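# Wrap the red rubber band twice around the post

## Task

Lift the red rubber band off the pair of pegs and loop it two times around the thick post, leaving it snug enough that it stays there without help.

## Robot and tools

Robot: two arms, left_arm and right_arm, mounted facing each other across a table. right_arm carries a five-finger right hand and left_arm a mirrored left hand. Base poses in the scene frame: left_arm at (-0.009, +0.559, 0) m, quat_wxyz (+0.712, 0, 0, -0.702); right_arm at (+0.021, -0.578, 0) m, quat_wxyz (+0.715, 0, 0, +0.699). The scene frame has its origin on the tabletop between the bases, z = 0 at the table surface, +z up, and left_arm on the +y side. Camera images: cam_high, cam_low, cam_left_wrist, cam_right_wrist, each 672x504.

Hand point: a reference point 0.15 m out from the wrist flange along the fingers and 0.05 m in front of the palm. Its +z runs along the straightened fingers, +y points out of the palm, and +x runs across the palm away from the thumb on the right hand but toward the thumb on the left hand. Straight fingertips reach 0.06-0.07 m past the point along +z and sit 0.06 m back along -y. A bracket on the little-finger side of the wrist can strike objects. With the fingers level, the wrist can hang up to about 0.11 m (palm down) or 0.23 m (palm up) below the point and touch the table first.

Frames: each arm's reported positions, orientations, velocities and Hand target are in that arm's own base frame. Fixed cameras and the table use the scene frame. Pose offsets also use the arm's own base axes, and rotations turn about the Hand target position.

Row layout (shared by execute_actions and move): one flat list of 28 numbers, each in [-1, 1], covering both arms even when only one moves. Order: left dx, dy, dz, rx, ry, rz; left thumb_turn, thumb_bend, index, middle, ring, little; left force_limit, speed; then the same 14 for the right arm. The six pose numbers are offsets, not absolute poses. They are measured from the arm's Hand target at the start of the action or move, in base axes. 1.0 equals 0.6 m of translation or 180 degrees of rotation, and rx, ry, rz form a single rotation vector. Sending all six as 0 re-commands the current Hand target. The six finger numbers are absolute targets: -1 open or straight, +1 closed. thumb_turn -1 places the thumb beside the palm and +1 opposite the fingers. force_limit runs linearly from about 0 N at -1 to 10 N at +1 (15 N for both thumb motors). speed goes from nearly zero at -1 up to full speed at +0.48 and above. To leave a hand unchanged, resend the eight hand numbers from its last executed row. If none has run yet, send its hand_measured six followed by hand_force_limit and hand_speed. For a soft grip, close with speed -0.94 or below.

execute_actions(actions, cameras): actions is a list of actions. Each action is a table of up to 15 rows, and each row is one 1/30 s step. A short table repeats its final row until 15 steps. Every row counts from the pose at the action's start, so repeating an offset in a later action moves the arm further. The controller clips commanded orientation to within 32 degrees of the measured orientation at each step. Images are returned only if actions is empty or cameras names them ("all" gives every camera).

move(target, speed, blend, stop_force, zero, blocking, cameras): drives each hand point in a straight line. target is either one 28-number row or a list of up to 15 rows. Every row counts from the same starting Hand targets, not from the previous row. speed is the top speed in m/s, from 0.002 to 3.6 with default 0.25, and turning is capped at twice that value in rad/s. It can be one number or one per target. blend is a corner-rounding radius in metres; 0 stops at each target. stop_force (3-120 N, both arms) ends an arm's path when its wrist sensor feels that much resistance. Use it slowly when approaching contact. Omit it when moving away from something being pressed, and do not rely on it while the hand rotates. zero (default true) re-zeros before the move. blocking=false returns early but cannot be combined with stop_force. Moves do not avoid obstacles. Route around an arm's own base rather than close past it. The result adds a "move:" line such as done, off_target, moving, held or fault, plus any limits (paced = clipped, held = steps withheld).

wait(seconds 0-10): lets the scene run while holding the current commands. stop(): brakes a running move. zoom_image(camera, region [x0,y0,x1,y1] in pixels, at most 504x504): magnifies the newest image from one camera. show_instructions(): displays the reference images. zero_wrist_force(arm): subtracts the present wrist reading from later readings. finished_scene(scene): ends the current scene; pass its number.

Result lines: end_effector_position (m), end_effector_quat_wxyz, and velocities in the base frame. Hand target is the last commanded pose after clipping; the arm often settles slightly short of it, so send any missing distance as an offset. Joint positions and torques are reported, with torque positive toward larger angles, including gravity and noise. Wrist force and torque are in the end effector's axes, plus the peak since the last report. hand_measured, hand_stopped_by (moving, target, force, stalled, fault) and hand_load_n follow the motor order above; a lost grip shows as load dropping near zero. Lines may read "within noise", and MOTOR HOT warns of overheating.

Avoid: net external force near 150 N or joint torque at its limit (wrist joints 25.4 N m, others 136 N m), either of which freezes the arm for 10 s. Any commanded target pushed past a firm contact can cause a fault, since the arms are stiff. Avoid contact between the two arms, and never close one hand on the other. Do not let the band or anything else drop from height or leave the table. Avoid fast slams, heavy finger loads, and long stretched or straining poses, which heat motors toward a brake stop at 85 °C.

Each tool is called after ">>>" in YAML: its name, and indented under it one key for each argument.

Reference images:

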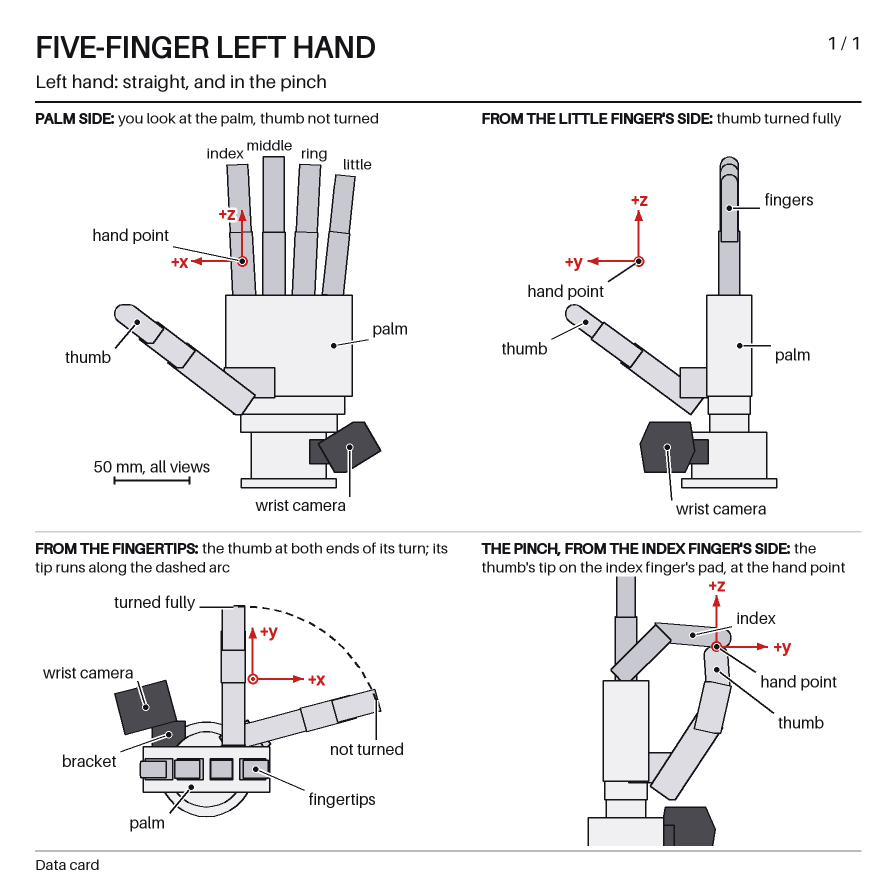

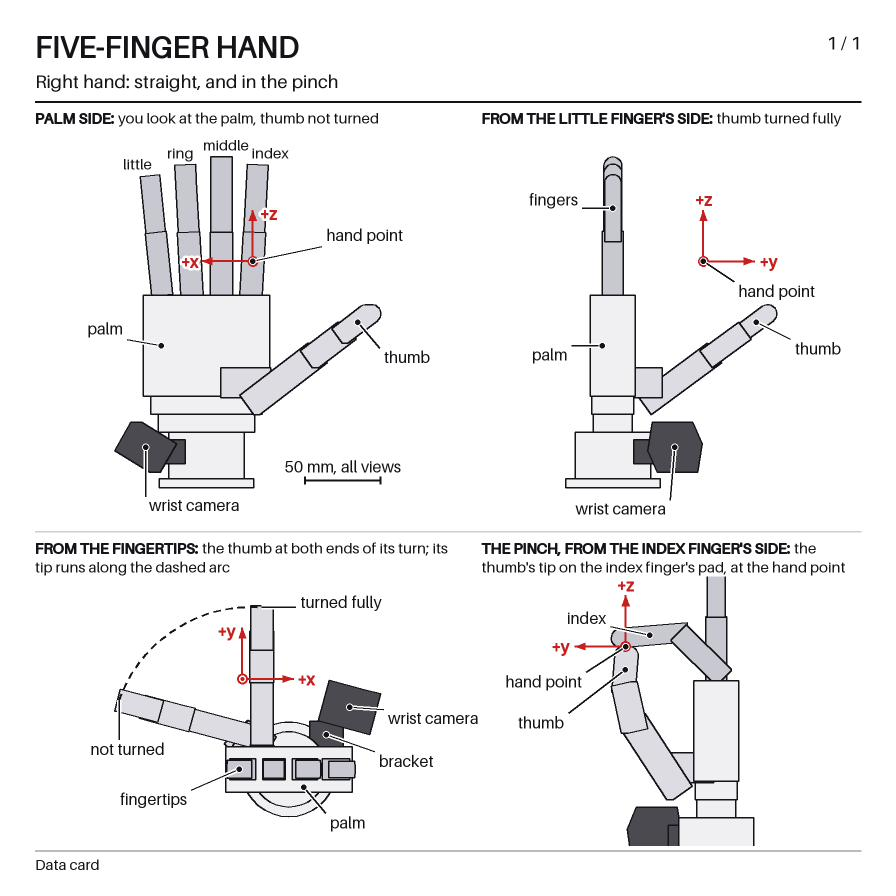

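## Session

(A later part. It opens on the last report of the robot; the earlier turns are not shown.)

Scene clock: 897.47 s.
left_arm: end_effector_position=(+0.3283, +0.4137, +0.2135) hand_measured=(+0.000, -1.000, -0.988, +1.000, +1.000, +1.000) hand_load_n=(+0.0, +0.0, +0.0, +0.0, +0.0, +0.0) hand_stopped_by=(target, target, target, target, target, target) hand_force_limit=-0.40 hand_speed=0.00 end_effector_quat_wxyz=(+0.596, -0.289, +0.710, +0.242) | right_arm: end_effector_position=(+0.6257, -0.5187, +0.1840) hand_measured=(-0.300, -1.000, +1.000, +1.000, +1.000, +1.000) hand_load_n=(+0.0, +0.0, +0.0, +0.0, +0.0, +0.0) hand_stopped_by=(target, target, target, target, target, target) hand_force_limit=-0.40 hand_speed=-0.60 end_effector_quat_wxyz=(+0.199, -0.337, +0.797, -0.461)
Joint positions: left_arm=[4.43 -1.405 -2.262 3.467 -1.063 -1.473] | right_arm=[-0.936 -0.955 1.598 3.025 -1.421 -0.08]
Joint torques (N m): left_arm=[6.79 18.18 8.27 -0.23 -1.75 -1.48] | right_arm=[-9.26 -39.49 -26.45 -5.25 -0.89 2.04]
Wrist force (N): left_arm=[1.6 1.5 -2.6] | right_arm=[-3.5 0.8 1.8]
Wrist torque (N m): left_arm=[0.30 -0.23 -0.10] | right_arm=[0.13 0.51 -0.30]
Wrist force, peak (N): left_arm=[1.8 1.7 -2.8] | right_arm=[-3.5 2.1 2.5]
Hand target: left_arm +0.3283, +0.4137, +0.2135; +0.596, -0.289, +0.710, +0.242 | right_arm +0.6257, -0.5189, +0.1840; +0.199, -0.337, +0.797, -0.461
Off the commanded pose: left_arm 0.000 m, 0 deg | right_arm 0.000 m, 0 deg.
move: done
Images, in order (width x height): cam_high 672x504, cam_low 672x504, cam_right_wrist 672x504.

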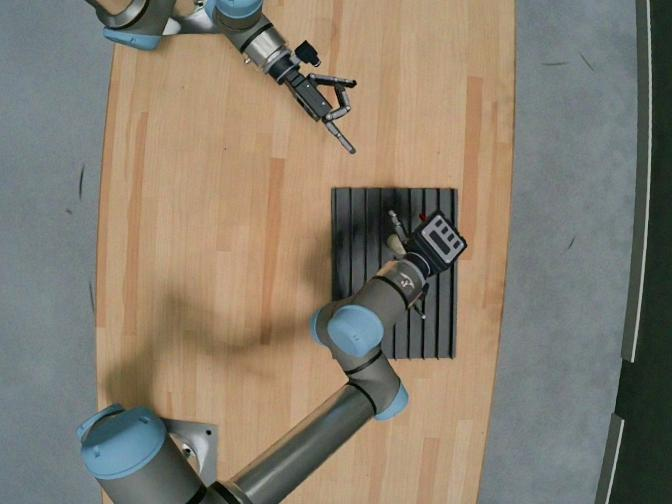

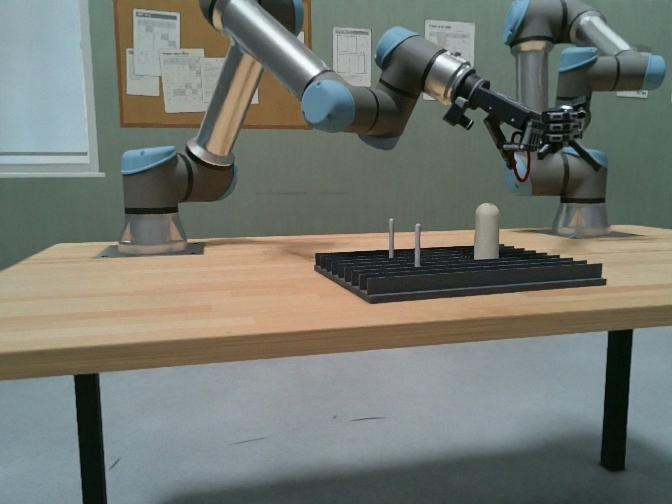

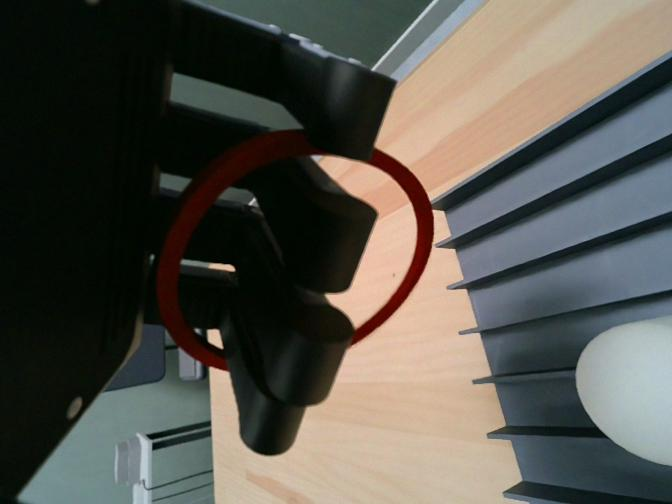

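>>> move:
  target: [0,0,0,0,0,0,0,-1,-1,1,1,1,-0.4,0,0,0,-0.12,0,0,0,-0.3,-1,1,1,1,1,-0.4,-0.6]
  speed: 0.06
  stop_force: 6
  cameras: ["cam_low","cam_right_wrist","cam_high"]

>>> zoom_image:
  camera: "cam_low"
  region: [440, 150, 580, 290]

Scene clock: 900.37 s.
left_arm: end_effector_position=(+0.3283, +0.4137, +0.2135) hand_measured=(+0.000, -1.000, -0.988, +1.000, +1.000, +1.000) hand_load_n=(+0.0, +0.0, +0.0, +0.0, +0.0, +0.0) hand_stopped_by=(target, target, target, target, target, target) hand_force_limit=-0.40 hand_speed=0.00 end_effector_quat_wxyz=(+0.596, -0.289, +0.710, +0.242) | right_arm: end_effector_position=(+0.6257, -0.5189, +0.1120) hand_measured=(-0.300, -1.000, +1.000, +1.000, +1.000, +1.000) hand_load_n=(+0.0, +0.0, +0.0, +0.0, +0.0, +0.0) hand_stopped_by=(target, target, target, target, target, target) hand_force_limit=-0.40 hand_speed=-0.60 end_effector_quat_wxyz=(+0.199, -0.337, +0.797, -0.461)
Joint positions: left_arm=[4.43 -1.405 -2.262 3.467 -1.063 -1.473] | right_arm=[-0.936 -0.843 1.63 2.881 -1.421 -0.08]
Joint torques (N m): left_arm=[7.24 16.8 8.53 -0.25 -1.53 -1.61] | right_arm=[-9 -50.86 -22.63 0.21 1.4 -1.12]
Wrist force (N): left_arm=[1.6 1.5 -2.6] | right_arm=[-3.3 1.2 2.0]
Wrist torque (N m): left_arm=[0.30 -0.24 -0.10] | right_arm=[0.20 0.47 -0.28]
Wrist force, peak (N): left_arm=[1.7 1.7 -2.7] | right_arm=[-3.8 1.1 2.1]
Hand target: left_arm +0.3283, +0.4137, +0.2135; +0.596, -0.289, +0.710, +0.242 | right_arm +0.6257, -0.5189, +0.1120; +0.199, -0.337, +0.797, -0.461
Off the commanded pose: left_arm 0.000 m, 0 deg | right_arm 0.000 m, 0 deg.
move: done
Images, in order (width x height): cam_high 672x504, cam_low 672x504, cam_right_wrist 672x504.

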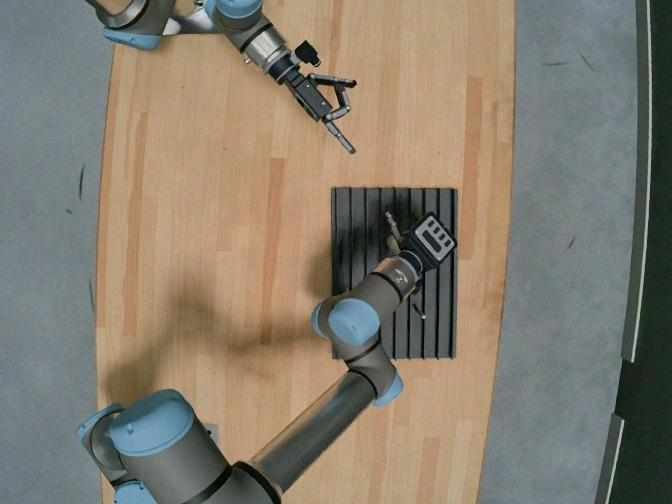

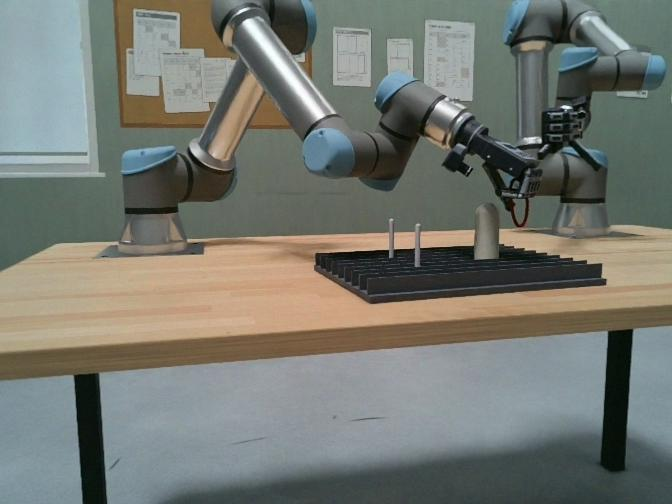

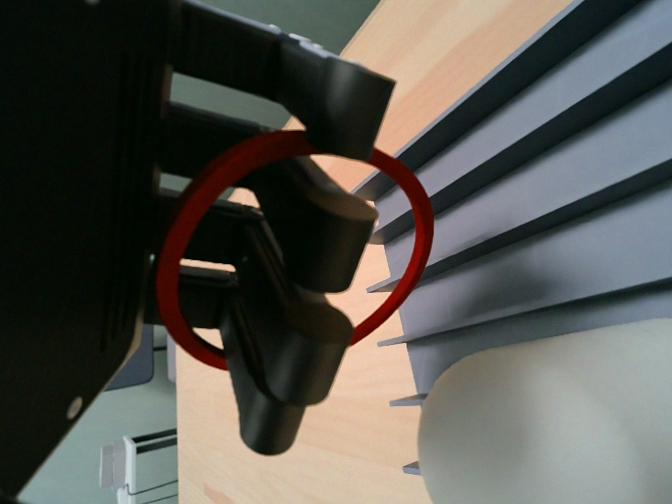

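Scaled by 3.600 from the camera's 672x504 image, which has a finer 960x720 frame.

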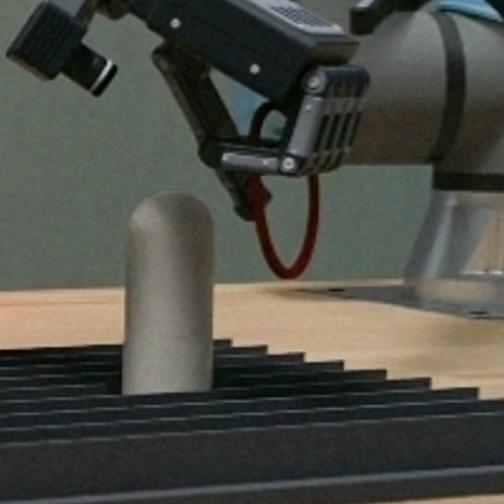

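>>> move:
  target:
    - [0,0,0,0,0,0,0,-1,-1,1,1,1,-0.4,0,0,0,-0.01,0,0,0,-0.3,-1,1,1,1,1,-0.4,-0.6]
    - [0,0,0,0,0,0,0,-1,-1,1,1,1,-0.4,0,-0.0422,0.0403,-0.01,0,0,0,-0.3,-1,1,1,1,1,-0.4,-0.6]
  speed: 0.04
  stop_force: 6
  cameras: ["cam_low","cam_right_wrist","cam_high"]

>>> zoom_image:
  camera: "cam_low"
  region: [440, 150, 580, 290]

Scene clock: 905.20 s.
left_arm: end_effector_position=(+0.3283, +0.4137, +0.2135) hand_measured=(+0.000, -1.000, -0.988, +1.000, +1.000, +1.000) hand_load_n=(+0.5, +0.0, +0.0, +0.0, +0.0, +0.0) hand_stopped_by=(target, target, target, target, target, target) hand_force_limit=-0.40 hand_speed=0.00 end_effector_quat_wxyz=(+0.596, -0.289, +0.710, +0.242) | right_arm: end_effector_position=(+0.6004, -0.4947, +0.1060) hand_measured=(-0.300, -1.000, +1.000, +1.000, +1.000, +1.000) hand_load_n=(-0.5, +0.0, +0.0, +0.0, +0.0, +0.0) hand_stopped_by=(target, target, target, target, target, target) hand_force_limit=-0.40 hand_speed=-0.60 end_effector_quat_wxyz=(+0.199, -0.337, +0.797, -0.461)
Joint positions: left_arm=[4.43 -1.405 -2.262 3.467 -1.063 -1.473] | right_arm=[-0.947 -0.891 1.749 2.81 -1.412 -0.085]
Joint torques (N m): left_arm=[6.76 17.98 8.84 -0.44 -1.71 -1.4] | right_arm=[8.59 -36.59 -11.44 0.11 -1.56 2.52]
Wrist force (N): left_arm=[1.6 1.5 -2.4] | right_arm=[-3.3 1.1 2.1]
Wrist torque (N m): left_arm=[0.29 -0.22 -0.11] | right_arm=[0.18 0.45 -0.13]
Wrist force, peak (N): left_arm=[1.5 1.8 -2.8] | right_arm=[-3.2 1.4 2.8]
Hand target: left_arm +0.3283, +0.4137, +0.2135; +0.596, -0.289, +0.710, +0.242 | right_arm +0.6004, -0.4947, +0.1060; +0.199, -0.337, +0.797, -0.461
Off the commanded pose: left_arm 0.000 m, 0 deg | right_arm 0.000 m, 0 deg.
move: done
Images, in order (width x height): cam_high 672x504, cam_low 672x504, cam_right_wrist 672x504.

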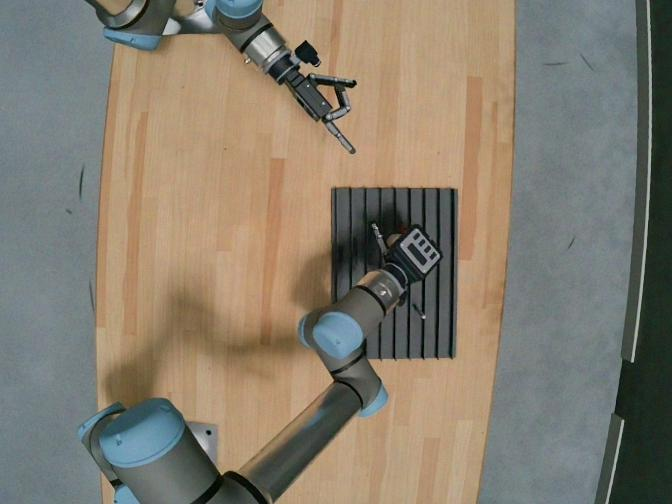

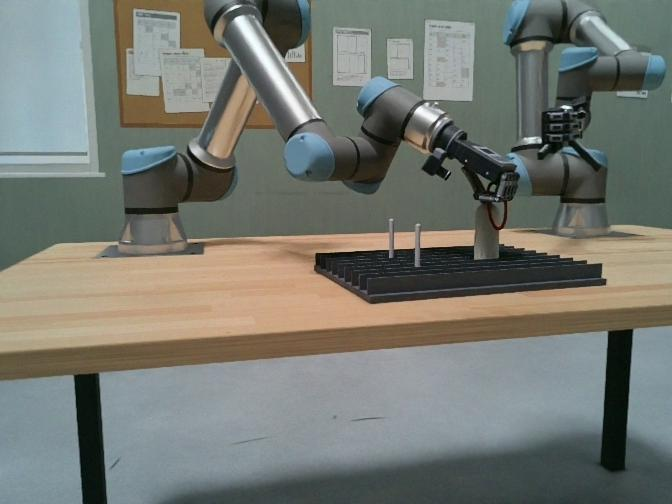

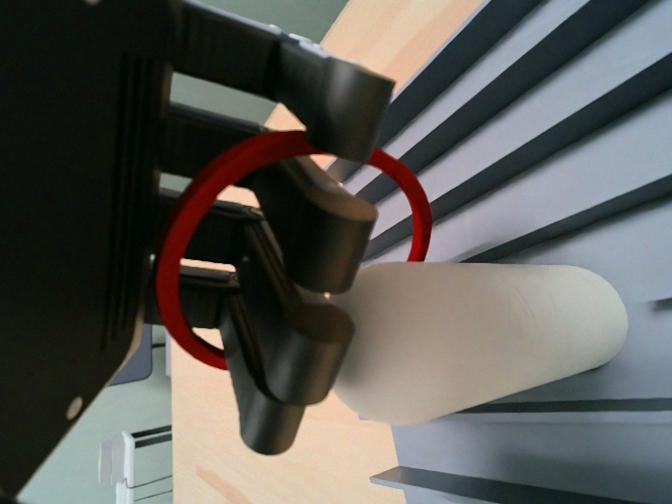

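Scaled by 3.600 from the camera's 672x504 image, which has a finer 960x720 frame.

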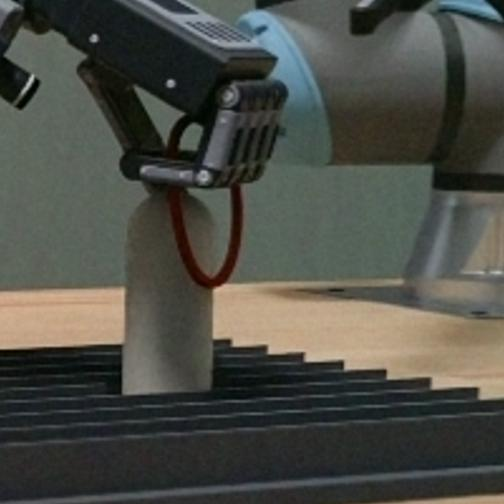

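>>> move:
  target: [0,0,0,0,0,0,0,-1,-1,1,1,1,-0.4,0,-0.0241,0.023,0,0,0,0,-0.3,-1,1,1,1,1,-0.4,-0.6]
  speed: 0.03
  stop_force: 6
  cameras: ["cam_low","cam_right_wrist","cam_high"]

>>> zoom_image:
  camera: "cam_low"
  region: [440, 150, 580, 290]

Scene clock: 907.63 s.
left_arm: end_effector_position=(+0.3283, +0.4137, +0.2135) hand_measured=(+0.000, -1.000, -0.988, +1.000, +1.000, +1.000) hand_load_n=(+0.0, +0.0, +0.0, +0.0, +0.0, +0.0) hand_stopped_by=(target, target, target, target, target, target) hand_force_limit=-0.40 hand_speed=0.00 end_effector_quat_wxyz=(+0.596, -0.289, +0.710, +0.242) | right_arm: end_effector_position=(+0.5859, -0.4809, +0.1060) hand_measured=(-0.300, -1.000, +1.000, +1.000, +1.000, +1.000) hand_load_n=(-0.5, +0.0, +0.0, +0.0, +0.0, +0.0) hand_stopped_by=(target, target, target, target, target, target) hand_force_limit=-0.40 hand_speed=-0.60 end_effector_quat_wxyz=(+0.199, -0.337, +0.797, -0.461)
Joint positions: left_arm=[4.43 -1.405 -2.262 3.467 -1.063 -1.473] | right_arm=[-0.953 -0.923 1.814 2.778 -1.406 -0.089]
Joint torques (N m): left_arm=[7.77 17.65 8.65 -0.35 -1.54 -1.55] | right_arm=[7.86 -34 -18.82 0.32 -1.6 2.17]
Wrist force (N): left_arm=[1.4 1.6 -2.5] | right_arm=[-3.1 1.0 2.2]
Wrist torque (N m): left_arm=[0.31 -0.20 -0.12] | right_arm=[0.16 0.42 -0.12]
Wrist force, peak (N): left_arm=[1.7 1.7 -2.7] | right_arm=[-3.4 1.2 2.1]
Hand target: left_arm +0.3283, +0.4137, +0.2135; +0.596, -0.289, +0.710, +0.242 | right_arm +0.5859, -0.4809, +0.1060; +0.199, -0.337, +0.797, -0.461
Off the commanded pose: left_arm 0.000 m, 0 deg | right_arm 0.000 m, 0 deg.
move: done
Images, in order (width x height): cam_high 672x504, cam_low 672x504, cam_right_wrist 672x504.

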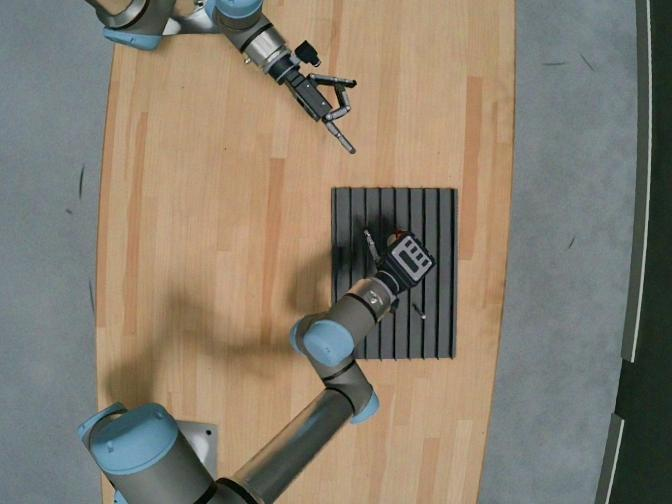

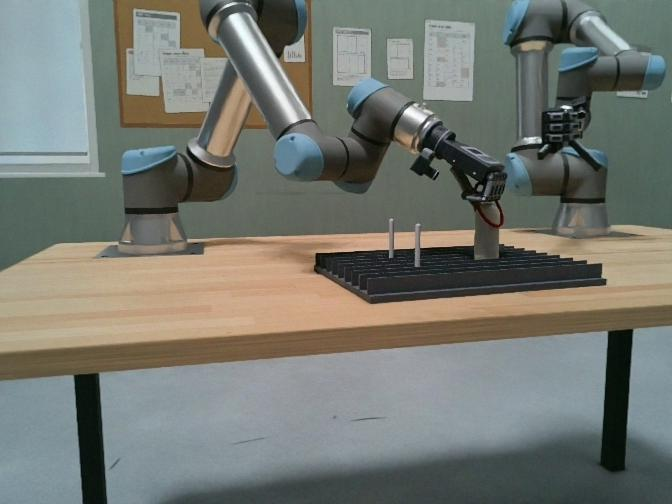

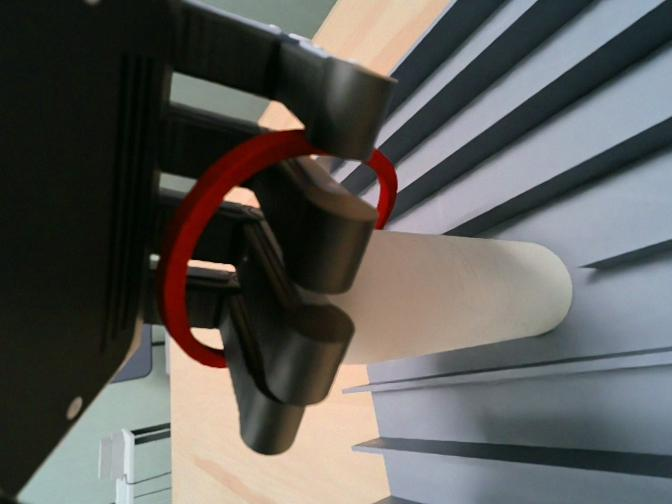

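Scaled by 3.600 from the camera's 672x504 image, which has a finer 960x720 frame.

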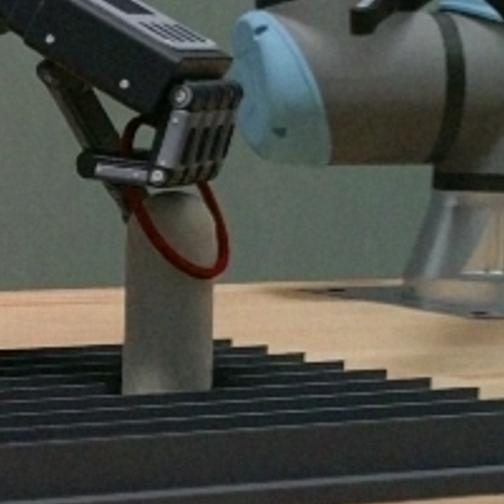

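>>> move:
  target: [0,0,0,0,0,0,0,-1,-1,1,1,1,-0.4,0,-0.0241,0.023,0,0,0,0,-0.3,-1,1,1,1,1,-0.4,-0.6]
  speed: 0.03
  stop_force: 8
  cameras: ["cam_low","cam_right_wrist","cam_high"]

>>> zoom_image:
  camera: "cam_low"
  region: [440, 150, 580, 290]

>>> zoom_image:
  camera: "cam_high"
  region: [340, 200, 450, 310]

Scene clock: 914.77 s.
left_arm: end_effector_position=(+0.3283, +0.4137, +0.2135) hand_measured=(+0.000, -1.000, -0.988, +1.000, +1.000, +1.000) hand_load_n=(+0.0, +0.0, +0.0, +0.0, +0.0, +0.0) hand_stopped_by=(target, target, target, target, target, target) hand_force_limit=-0.40 hand_speed=0.00 end_effector_quat_wxyz=(+0.596, -0.289, +0.710, +0.242) | right_arm: end_effector_position=(+0.5715, -0.4671, +0.1060) hand_measured=(-0.300, -1.000, +1.000, +1.000, +1.000, +1.000) hand_load_n=(+0.0, +0.0, +0.0, +0.5, +0.0, +0.0) hand_stopped_by=(target, target, target, target, target, target) hand_force_limit=-0.40 hand_speed=-0.60 end_effector_quat_wxyz=(+0.199, -0.337, +0.797, -0.461)
Joint positions: left_arm=[4.43 -1.405 -2.262 3.467 -1.063 -1.473] | right_arm=[-0.961 -0.954 1.877 2.746 -1.4 -0.092]
Joint torques (N m): left_arm=[7.58 17.81 8.74 -0.33 -1.74 -1.46] | right_arm=[7.61 -34.15 -18.83 0.25 -1.53 2.35]
Wrist force (N): left_arm=[1.7 1.6 -2.7] | right_arm=[-3.3 1.1 2.1]
Wrist torque (N m): left_arm=[0.32 -0.25 -0.10] | right_arm=[0.17 0.46 -0.13]
Wrist force, peak (N): left_arm=[1.7 1.8 -2.7] | right_arm=[-3.6 1.2 2.2]
Hand target: left_arm +0.3283, +0.4137, +0.2135; +0.596, -0.289, +0.710, +0.242 | right_arm +0.5715, -0.4671, +0.1060; +0.199, -0.337, +0.797, -0.461
Off the commanded pose: left_arm 0.000 m, 0 deg | right_arm 0.000 m, 0 deg.
move: done
Images, in order (width x height): cam_high 672x504, cam_low 672x504, cam_right_wrist 672x504.

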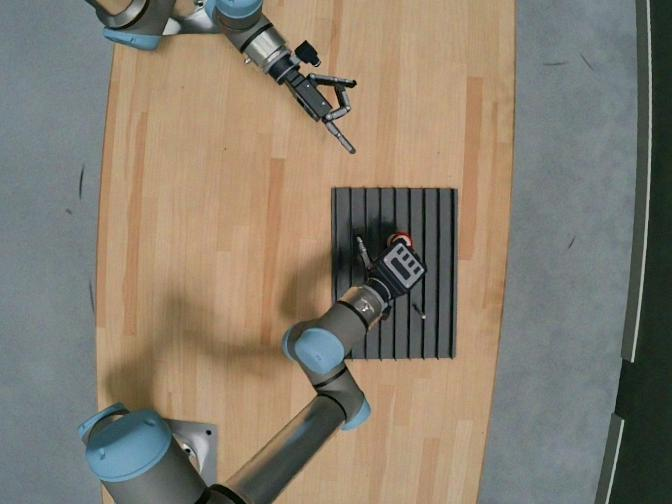

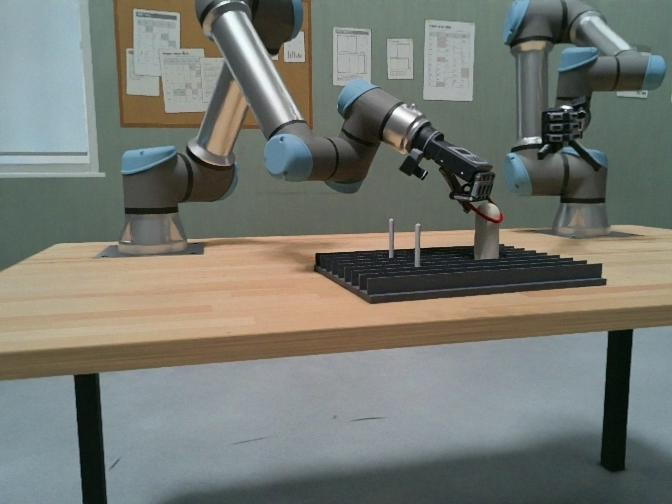

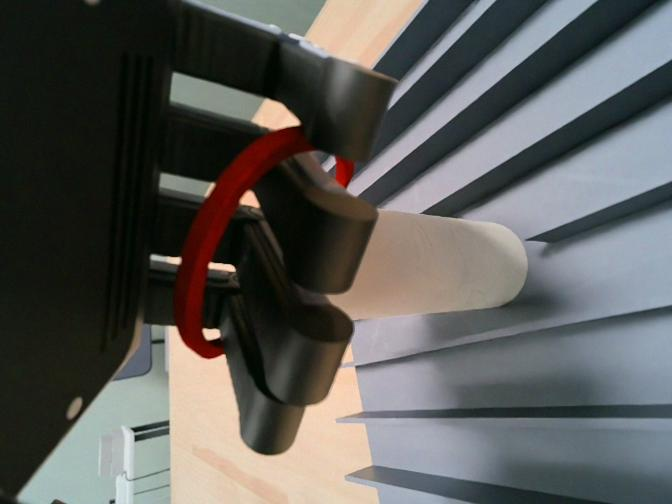

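Scaled by 3.600 from the camera's 672x504 image, which has a finer 960x720 frame.

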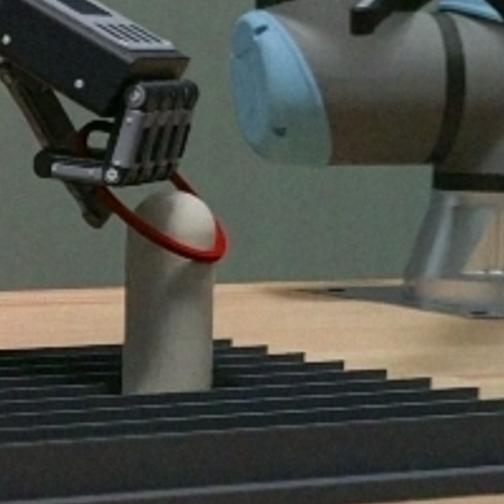

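Scaled by 4.582 from the camera's 672x504 image, which has a finer 960x720 frame.

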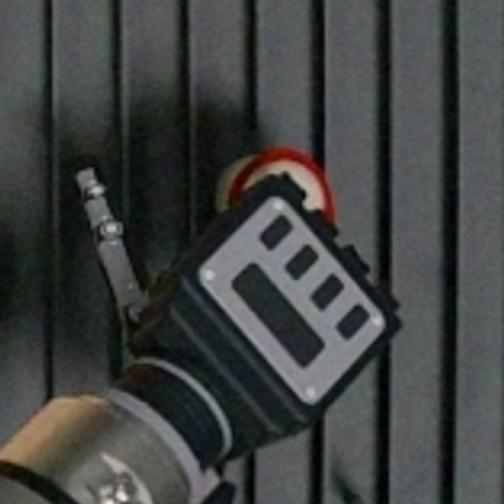

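>>> move:
  target:
    - [0,0,0,0,0,0,0,-1,-1,1,1,1,-0.4,0,-0.0157,0.015,0,0,0,0,-0.3,-1,1,1,1,1,-0.4,-0.6]
    - [0,0,0,0,0,0,0,-1,-1,1,1,1,-0.4,0,-0.0277,0.0264,-0.018,0,0,0,-0.3,-1,1,1,1,1,-0.4,-0.6]
  speed: 0.03
  stop_force: 8
  cameras: ["cam_low","cam_right_wrist","cam_high"]

>>> zoom_image:
  camera: "cam_low"
  region: [440, 150, 580, 290]

>>> zoom_image:
  camera: "cam_high"
  region: [340, 200, 450, 310]

Scene clock: 918.07 s.
left_arm: end_effector_position=(+0.3283, +0.4137, +0.2135) hand_measured=(+0.000, -1.000, -0.988, +1.000, +1.000, +1.000) hand_load_n=(+0.5, +0.0, +0.0, +0.0, +0.0, +0.0) hand_stopped_by=(target, target, target, target, target, target) hand_force_limit=-0.40 hand_speed=0.00 end_effector_quat_wxyz=(+0.596, -0.289, +0.710, +0.242) | right_arm: end_effector_position=(+0.5548, -0.4512, +0.0952) hand_measured=(-0.300, -1.000, +1.000, +1.000, +1.000, +1.000) hand_load_n=(+0.0, +0.0, +0.0, +0.0, +0.5, +0.0) hand_stopped_by=(target, target, target, target, target, target) hand_force_limit=-0.40 hand_speed=-0.60 end_effector_quat_wxyz=(+0.199, -0.337, +0.797, -0.461)
Joint positions: left_arm=[4.43 -1.405 -2.262 3.467 -1.063 -1.473] | right_arm=[-0.969 -0.966 1.951 2.686 -1.392 -0.097]
Joint torques (N m): left_arm=[7.22 18.04 8.98 -0.41 -1.71 -1.52] | right_arm=[8.07 -46.5 -20.26 0.14 -1.55 0.9]
Wrist force (N): left_arm=[1.6 1.4 -2.3] | right_arm=[-3.6 0.9 2.6]
Wrist torque (N m): left_arm=[0.27 -0.23 -0.09] | right_arm=[0.18 0.46 -0.13]
Wrist force, peak (N): left_arm=[1.6 1.6 -2.8] | right_arm=[-3.6 0.9 2.7]
Hand target: left_arm +0.3283, +0.4137, +0.2135; +0.596, -0.289, +0.710, +0.242 | right_arm +0.5548, -0.4512, +0.0952; +0.199, -0.337, +0.797, -0.461
Off the commanded pose: left_arm 0.000 m, 0 deg | right_arm 0.000 m, 0 deg.
move: done
Images, in order (width x height): cam_high 672x504, cam_low 672x504, cam_right_wrist 672x504.

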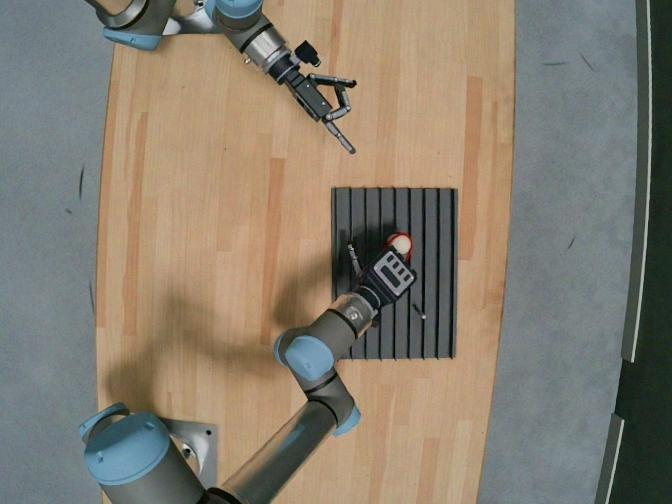

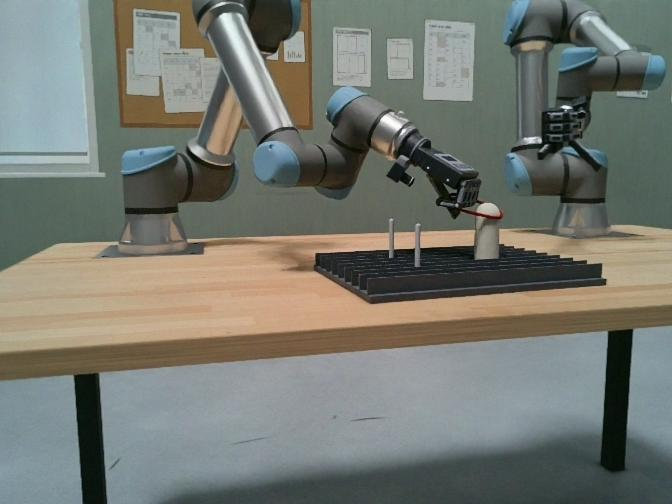

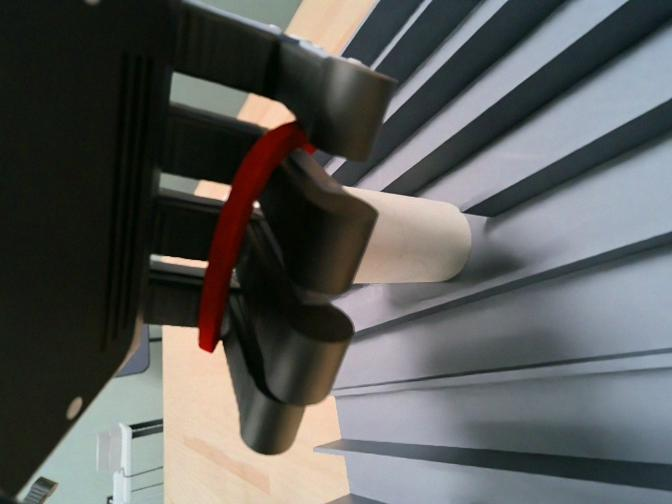

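Scaled by 3.600 from the camera's 672x504 image, which has a finer 960x720 frame.

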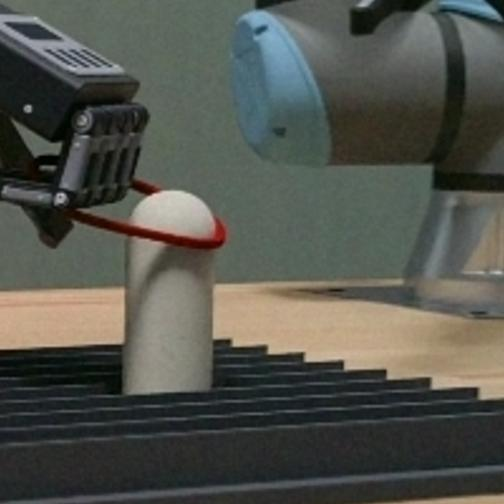

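Scaled by 4.582 from the camera's 672x504 image, which has a finer 960x720 frame.

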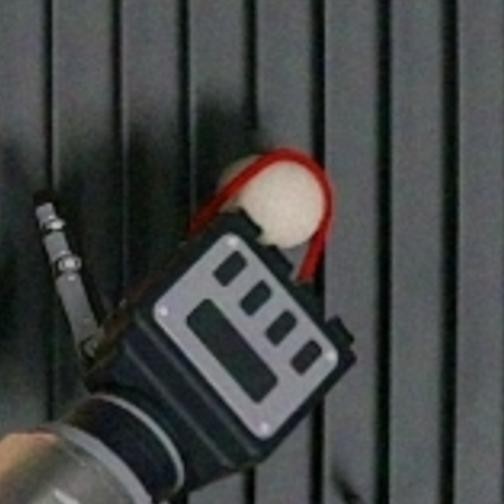

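>>> move:
  target:
    - [0,0,0,0,0,0,0,-1,-1,1,1,1,-0.4,0,-0.0121,0.0115,-0.012,0,0,0,-0.3,-1,1,1,1,1,-0.4,-0.6]
    - [0,0,0,0,0,0,0,-1,-1,1,1,1,-0.4,0,-0.0139,0.0132,-0.085,0,0,0,-0.3,-1,1,1,1,1,-0.4,-0.6]
  speed: 0.03
  stop_force: 8
  cameras: ["cam_low","cam_right_wrist","cam_high"]

>>> zoom_image:
  camera: "cam_low"
  region: [440, 150, 580, 290]

>>> zoom_image:
  camera: "cam_high"
  region: [340, 200, 450, 310]

Scene clock: 921.60 s.
left_arm: end_effector_position=(+0.3283, +0.4137, +0.2135) hand_measured=(+0.000, -1.000, -0.988, +1.000, +1.000, +1.000) hand_load_n=(+0.5, +0.0, +0.0, +0.0, +0.0, +0.0) hand_stopped_by=(target, target, target, target, target, target) hand_force_limit=-0.40 hand_speed=0.00 end_effector_quat_wxyz=(+0.596, -0.289, +0.710, +0.242) | right_arm: end_effector_position=(+0.5465, -0.4433, +0.0442) hand_measured=(-0.300, -1.000, +1.000, +1.000, +1.000, +1.000) hand_load_n=(+0.0, +0.0, +0.0, +0.0, +1.0, +0.0) hand_stopped_by=(target, target, target, target, target, target) hand_force_limit=-0.40 hand_speed=-0.60 end_effector_quat_wxyz=(+0.199, -0.337, +0.797, -0.461)
Joint positions: left_arm=[4.43 -1.405 -2.262 3.467 -1.063 -1.473] | right_arm=[-0.974 -0.868 1.985 2.554 -1.388 -0.099]
Joint torques (N m): left_arm=[7.73 16.54 8.62 0.05 -1.72 -1.3] | right_arm=[-9.54 -46.9 -16.68 0.63 1.47 -2.18]
Wrist force (N): left_arm=[1.7 1.4 -2.7] | right_arm=[-3.7 -1.2 2.9]
Wrist torque (N m): left_arm=[0.29 -0.24 -0.09] | right_arm=[0.07 0.43 -0.20]
Wrist force, peak (N): left_arm=[1.8 1.8 -2.7] | right_arm=[-3.7 -0.6 3.2]
Hand target: left_arm +0.3283, +0.4137, +0.2135; +0.596, -0.289, +0.710, +0.242 | right_arm +0.5465, -0.4433, +0.0442; +0.199, -0.337, +0.797, -0.461
Off the commanded pose: left_arm 0.000 m, 0 deg | right_arm 0.000 m, 0 deg.
move: done
Images, in order (width x height): cam_high 672x504, cam_low 672x504, cam_right_wrist 672x504.

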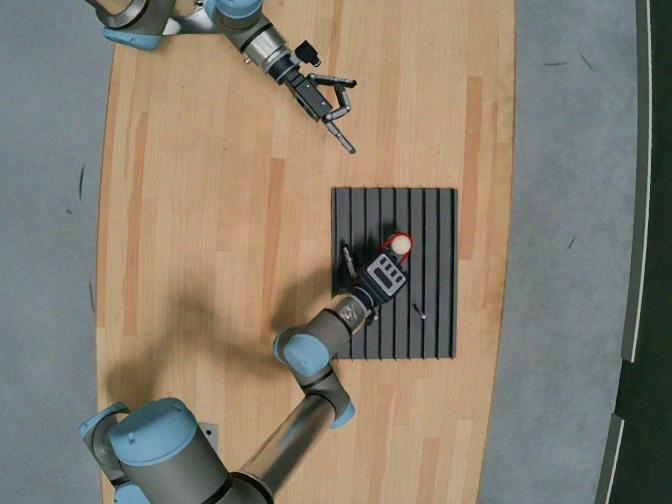

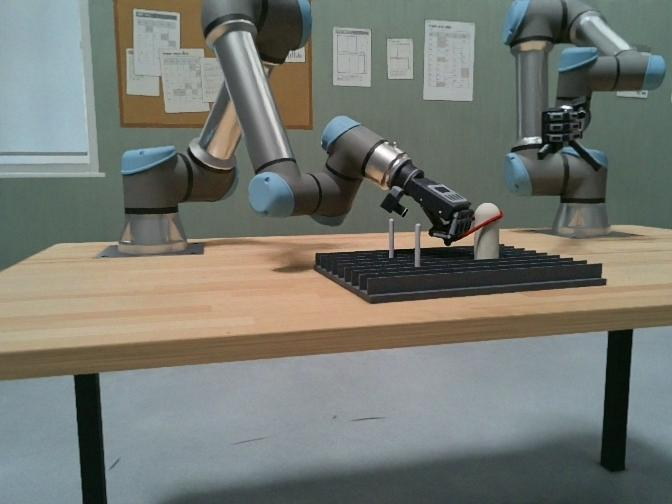

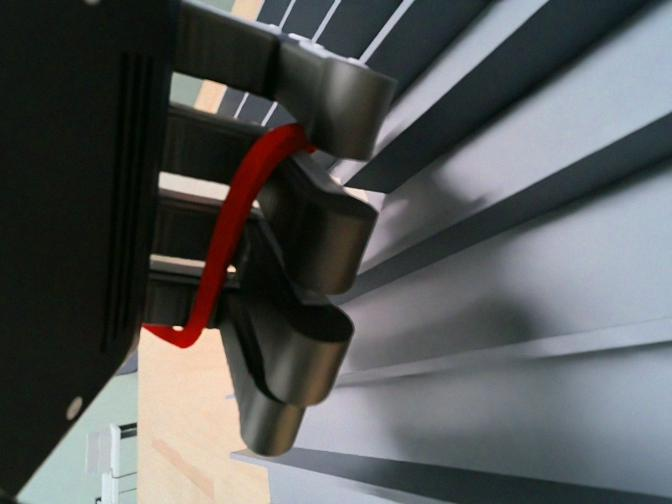

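Scaled by 3.600 from the camera's 672x504 image, which has a finer 960x720 frame.

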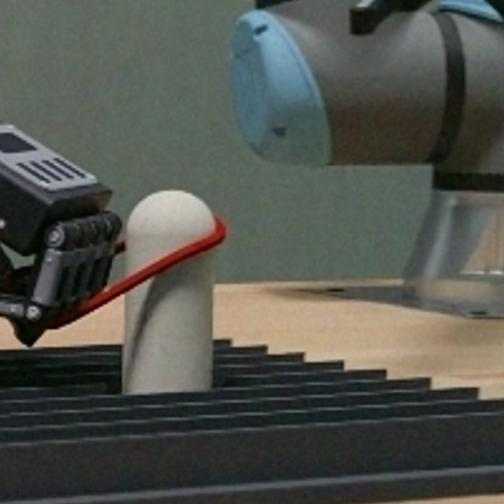

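Scaled by 4.582 from the camera's 672x504 image, which has a finer 960x720 frame.

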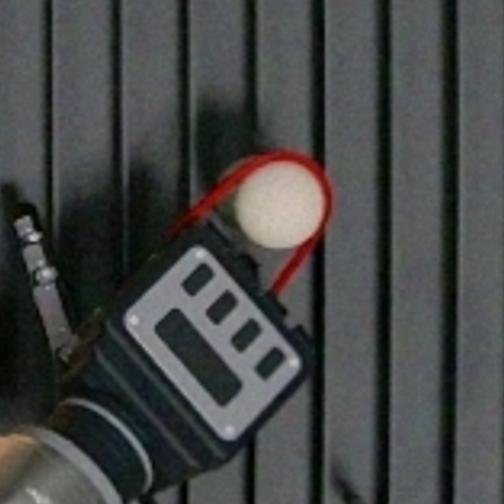

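>>> move:
  target:
    - [0,0,0,0,0,0,0,-1,-1,1,1,1,-0.4,0,0,0,0,0,0,0,-1,-1,1,1,1,1,-0.4,-0.6]
    - [0,0,0,0,0,0,0,-1,-1,1,1,1,-0.4,0,-0.0121,0.0115,-0.016,0,0,0,-1,-1,1,1,1,1,-0.4,-0.6]
  speed: 0.03
  cameras: ["cam_low","cam_right_wrist","cam_high"]

>>> zoom_image:
  camera: "cam_low"
  region: [440, 150, 580, 290]

Scene clock: 924.63 s.
left_arm: end_effector_position=(+0.3283, +0.4137, +0.2135) hand_measured=(+0.000, -1.000, -0.988, +1.000, +1.000, +1.000) hand_load_n=(+0.5, +0.0, +0.0, +0.0, +0.0, +0.0) hand_stopped_by=(target, target, target, target, target, target) hand_force_limit=-0.40 hand_speed=0.00 end_effector_quat_wxyz=(+0.596, -0.289, +0.710, +0.242) | right_arm: end_effector_position=(+0.5392, -0.4364, +0.0345) hand_measured=(-1.000, -1.000, +1.000, +1.000, +1.000, +1.000) hand_load_n=(-0.5, +0.0, +0.0, +0.0, +1.5, +0.0) hand_stopped_by=(target, target, target, target, target, target) hand_force_limit=-0.40 hand_speed=-0.60 end_effector_quat_wxyz=(+0.199, -0.337, +0.797, -0.461) end_effector_velocity=(+0.000, +0.000, -0.001) end_effector_angular_velocity=(+0.004, +0.003, +0.000)
Joint positions: left_arm=[4.43 -1.405 -2.262 3.467 -1.063 -1.473] | right_arm=[-0.979 -0.857 2.013 2.515 -1.384 -0.101]
Joint velocities: left_arm=[within noise] | right_arm=[0 -0.001 -0.002 0.008 0 0]
Joint torques (N m): left_arm=[8.91 16.83 7.91 -0.32 -1.47 -1.58] | right_arm=[-2.58 -46.08 -15.18 0.77 0.37 -1.91]
Wrist force (N): left_arm=[1.5 1.6 -2.5] | right_arm=[-4.0 -2.5 3.3]
Wrist torque (N m): left_arm=[0.30 -0.21 -0.12] | right_arm=[0.03 0.46 -0.24]
Wrist force, peak (N): left_arm=[1.8 1.9 -2.6] | right_arm=[-4.0 -2.3 3.6]
Hand target: left_arm +0.3283, +0.4137, +0.2135; +0.596, -0.289, +0.710, +0.242 | right_arm +0.5392, -0.4364, +0.0346; +0.199, -0.337, +0.797, -0.461
Off the commanded pose: left_arm 0.000 m, 0 deg | right_arm 0.000 m, 0 deg.
move: done
Images, in order (width x height): cam_high 672x504, cam_low 672x504, cam_right_wrist 672x504.

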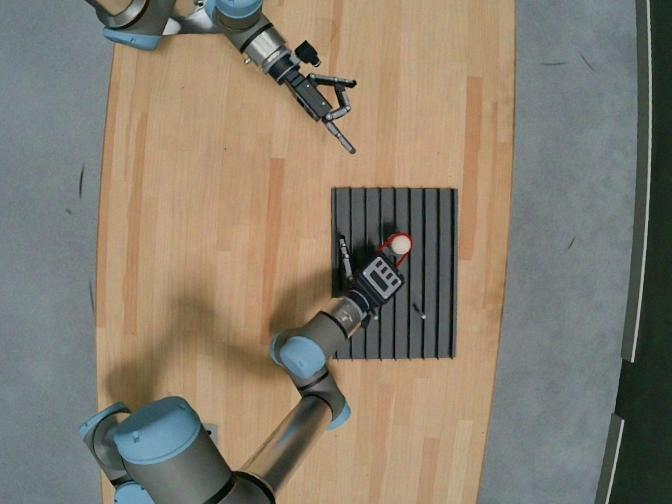

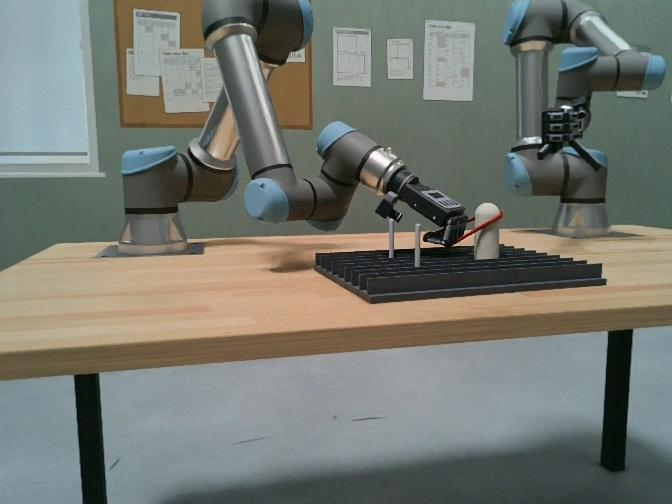

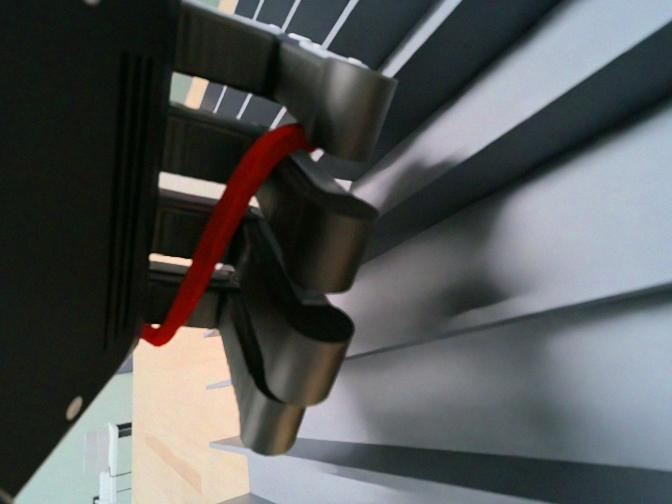

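Scaled by 3.600 from the camera's 672x504 image, which has a finer 960x720 frame.

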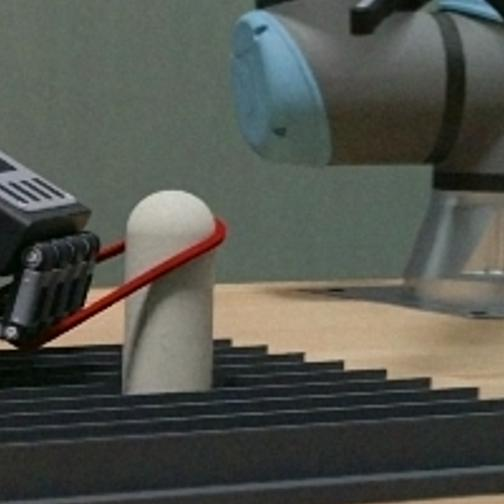

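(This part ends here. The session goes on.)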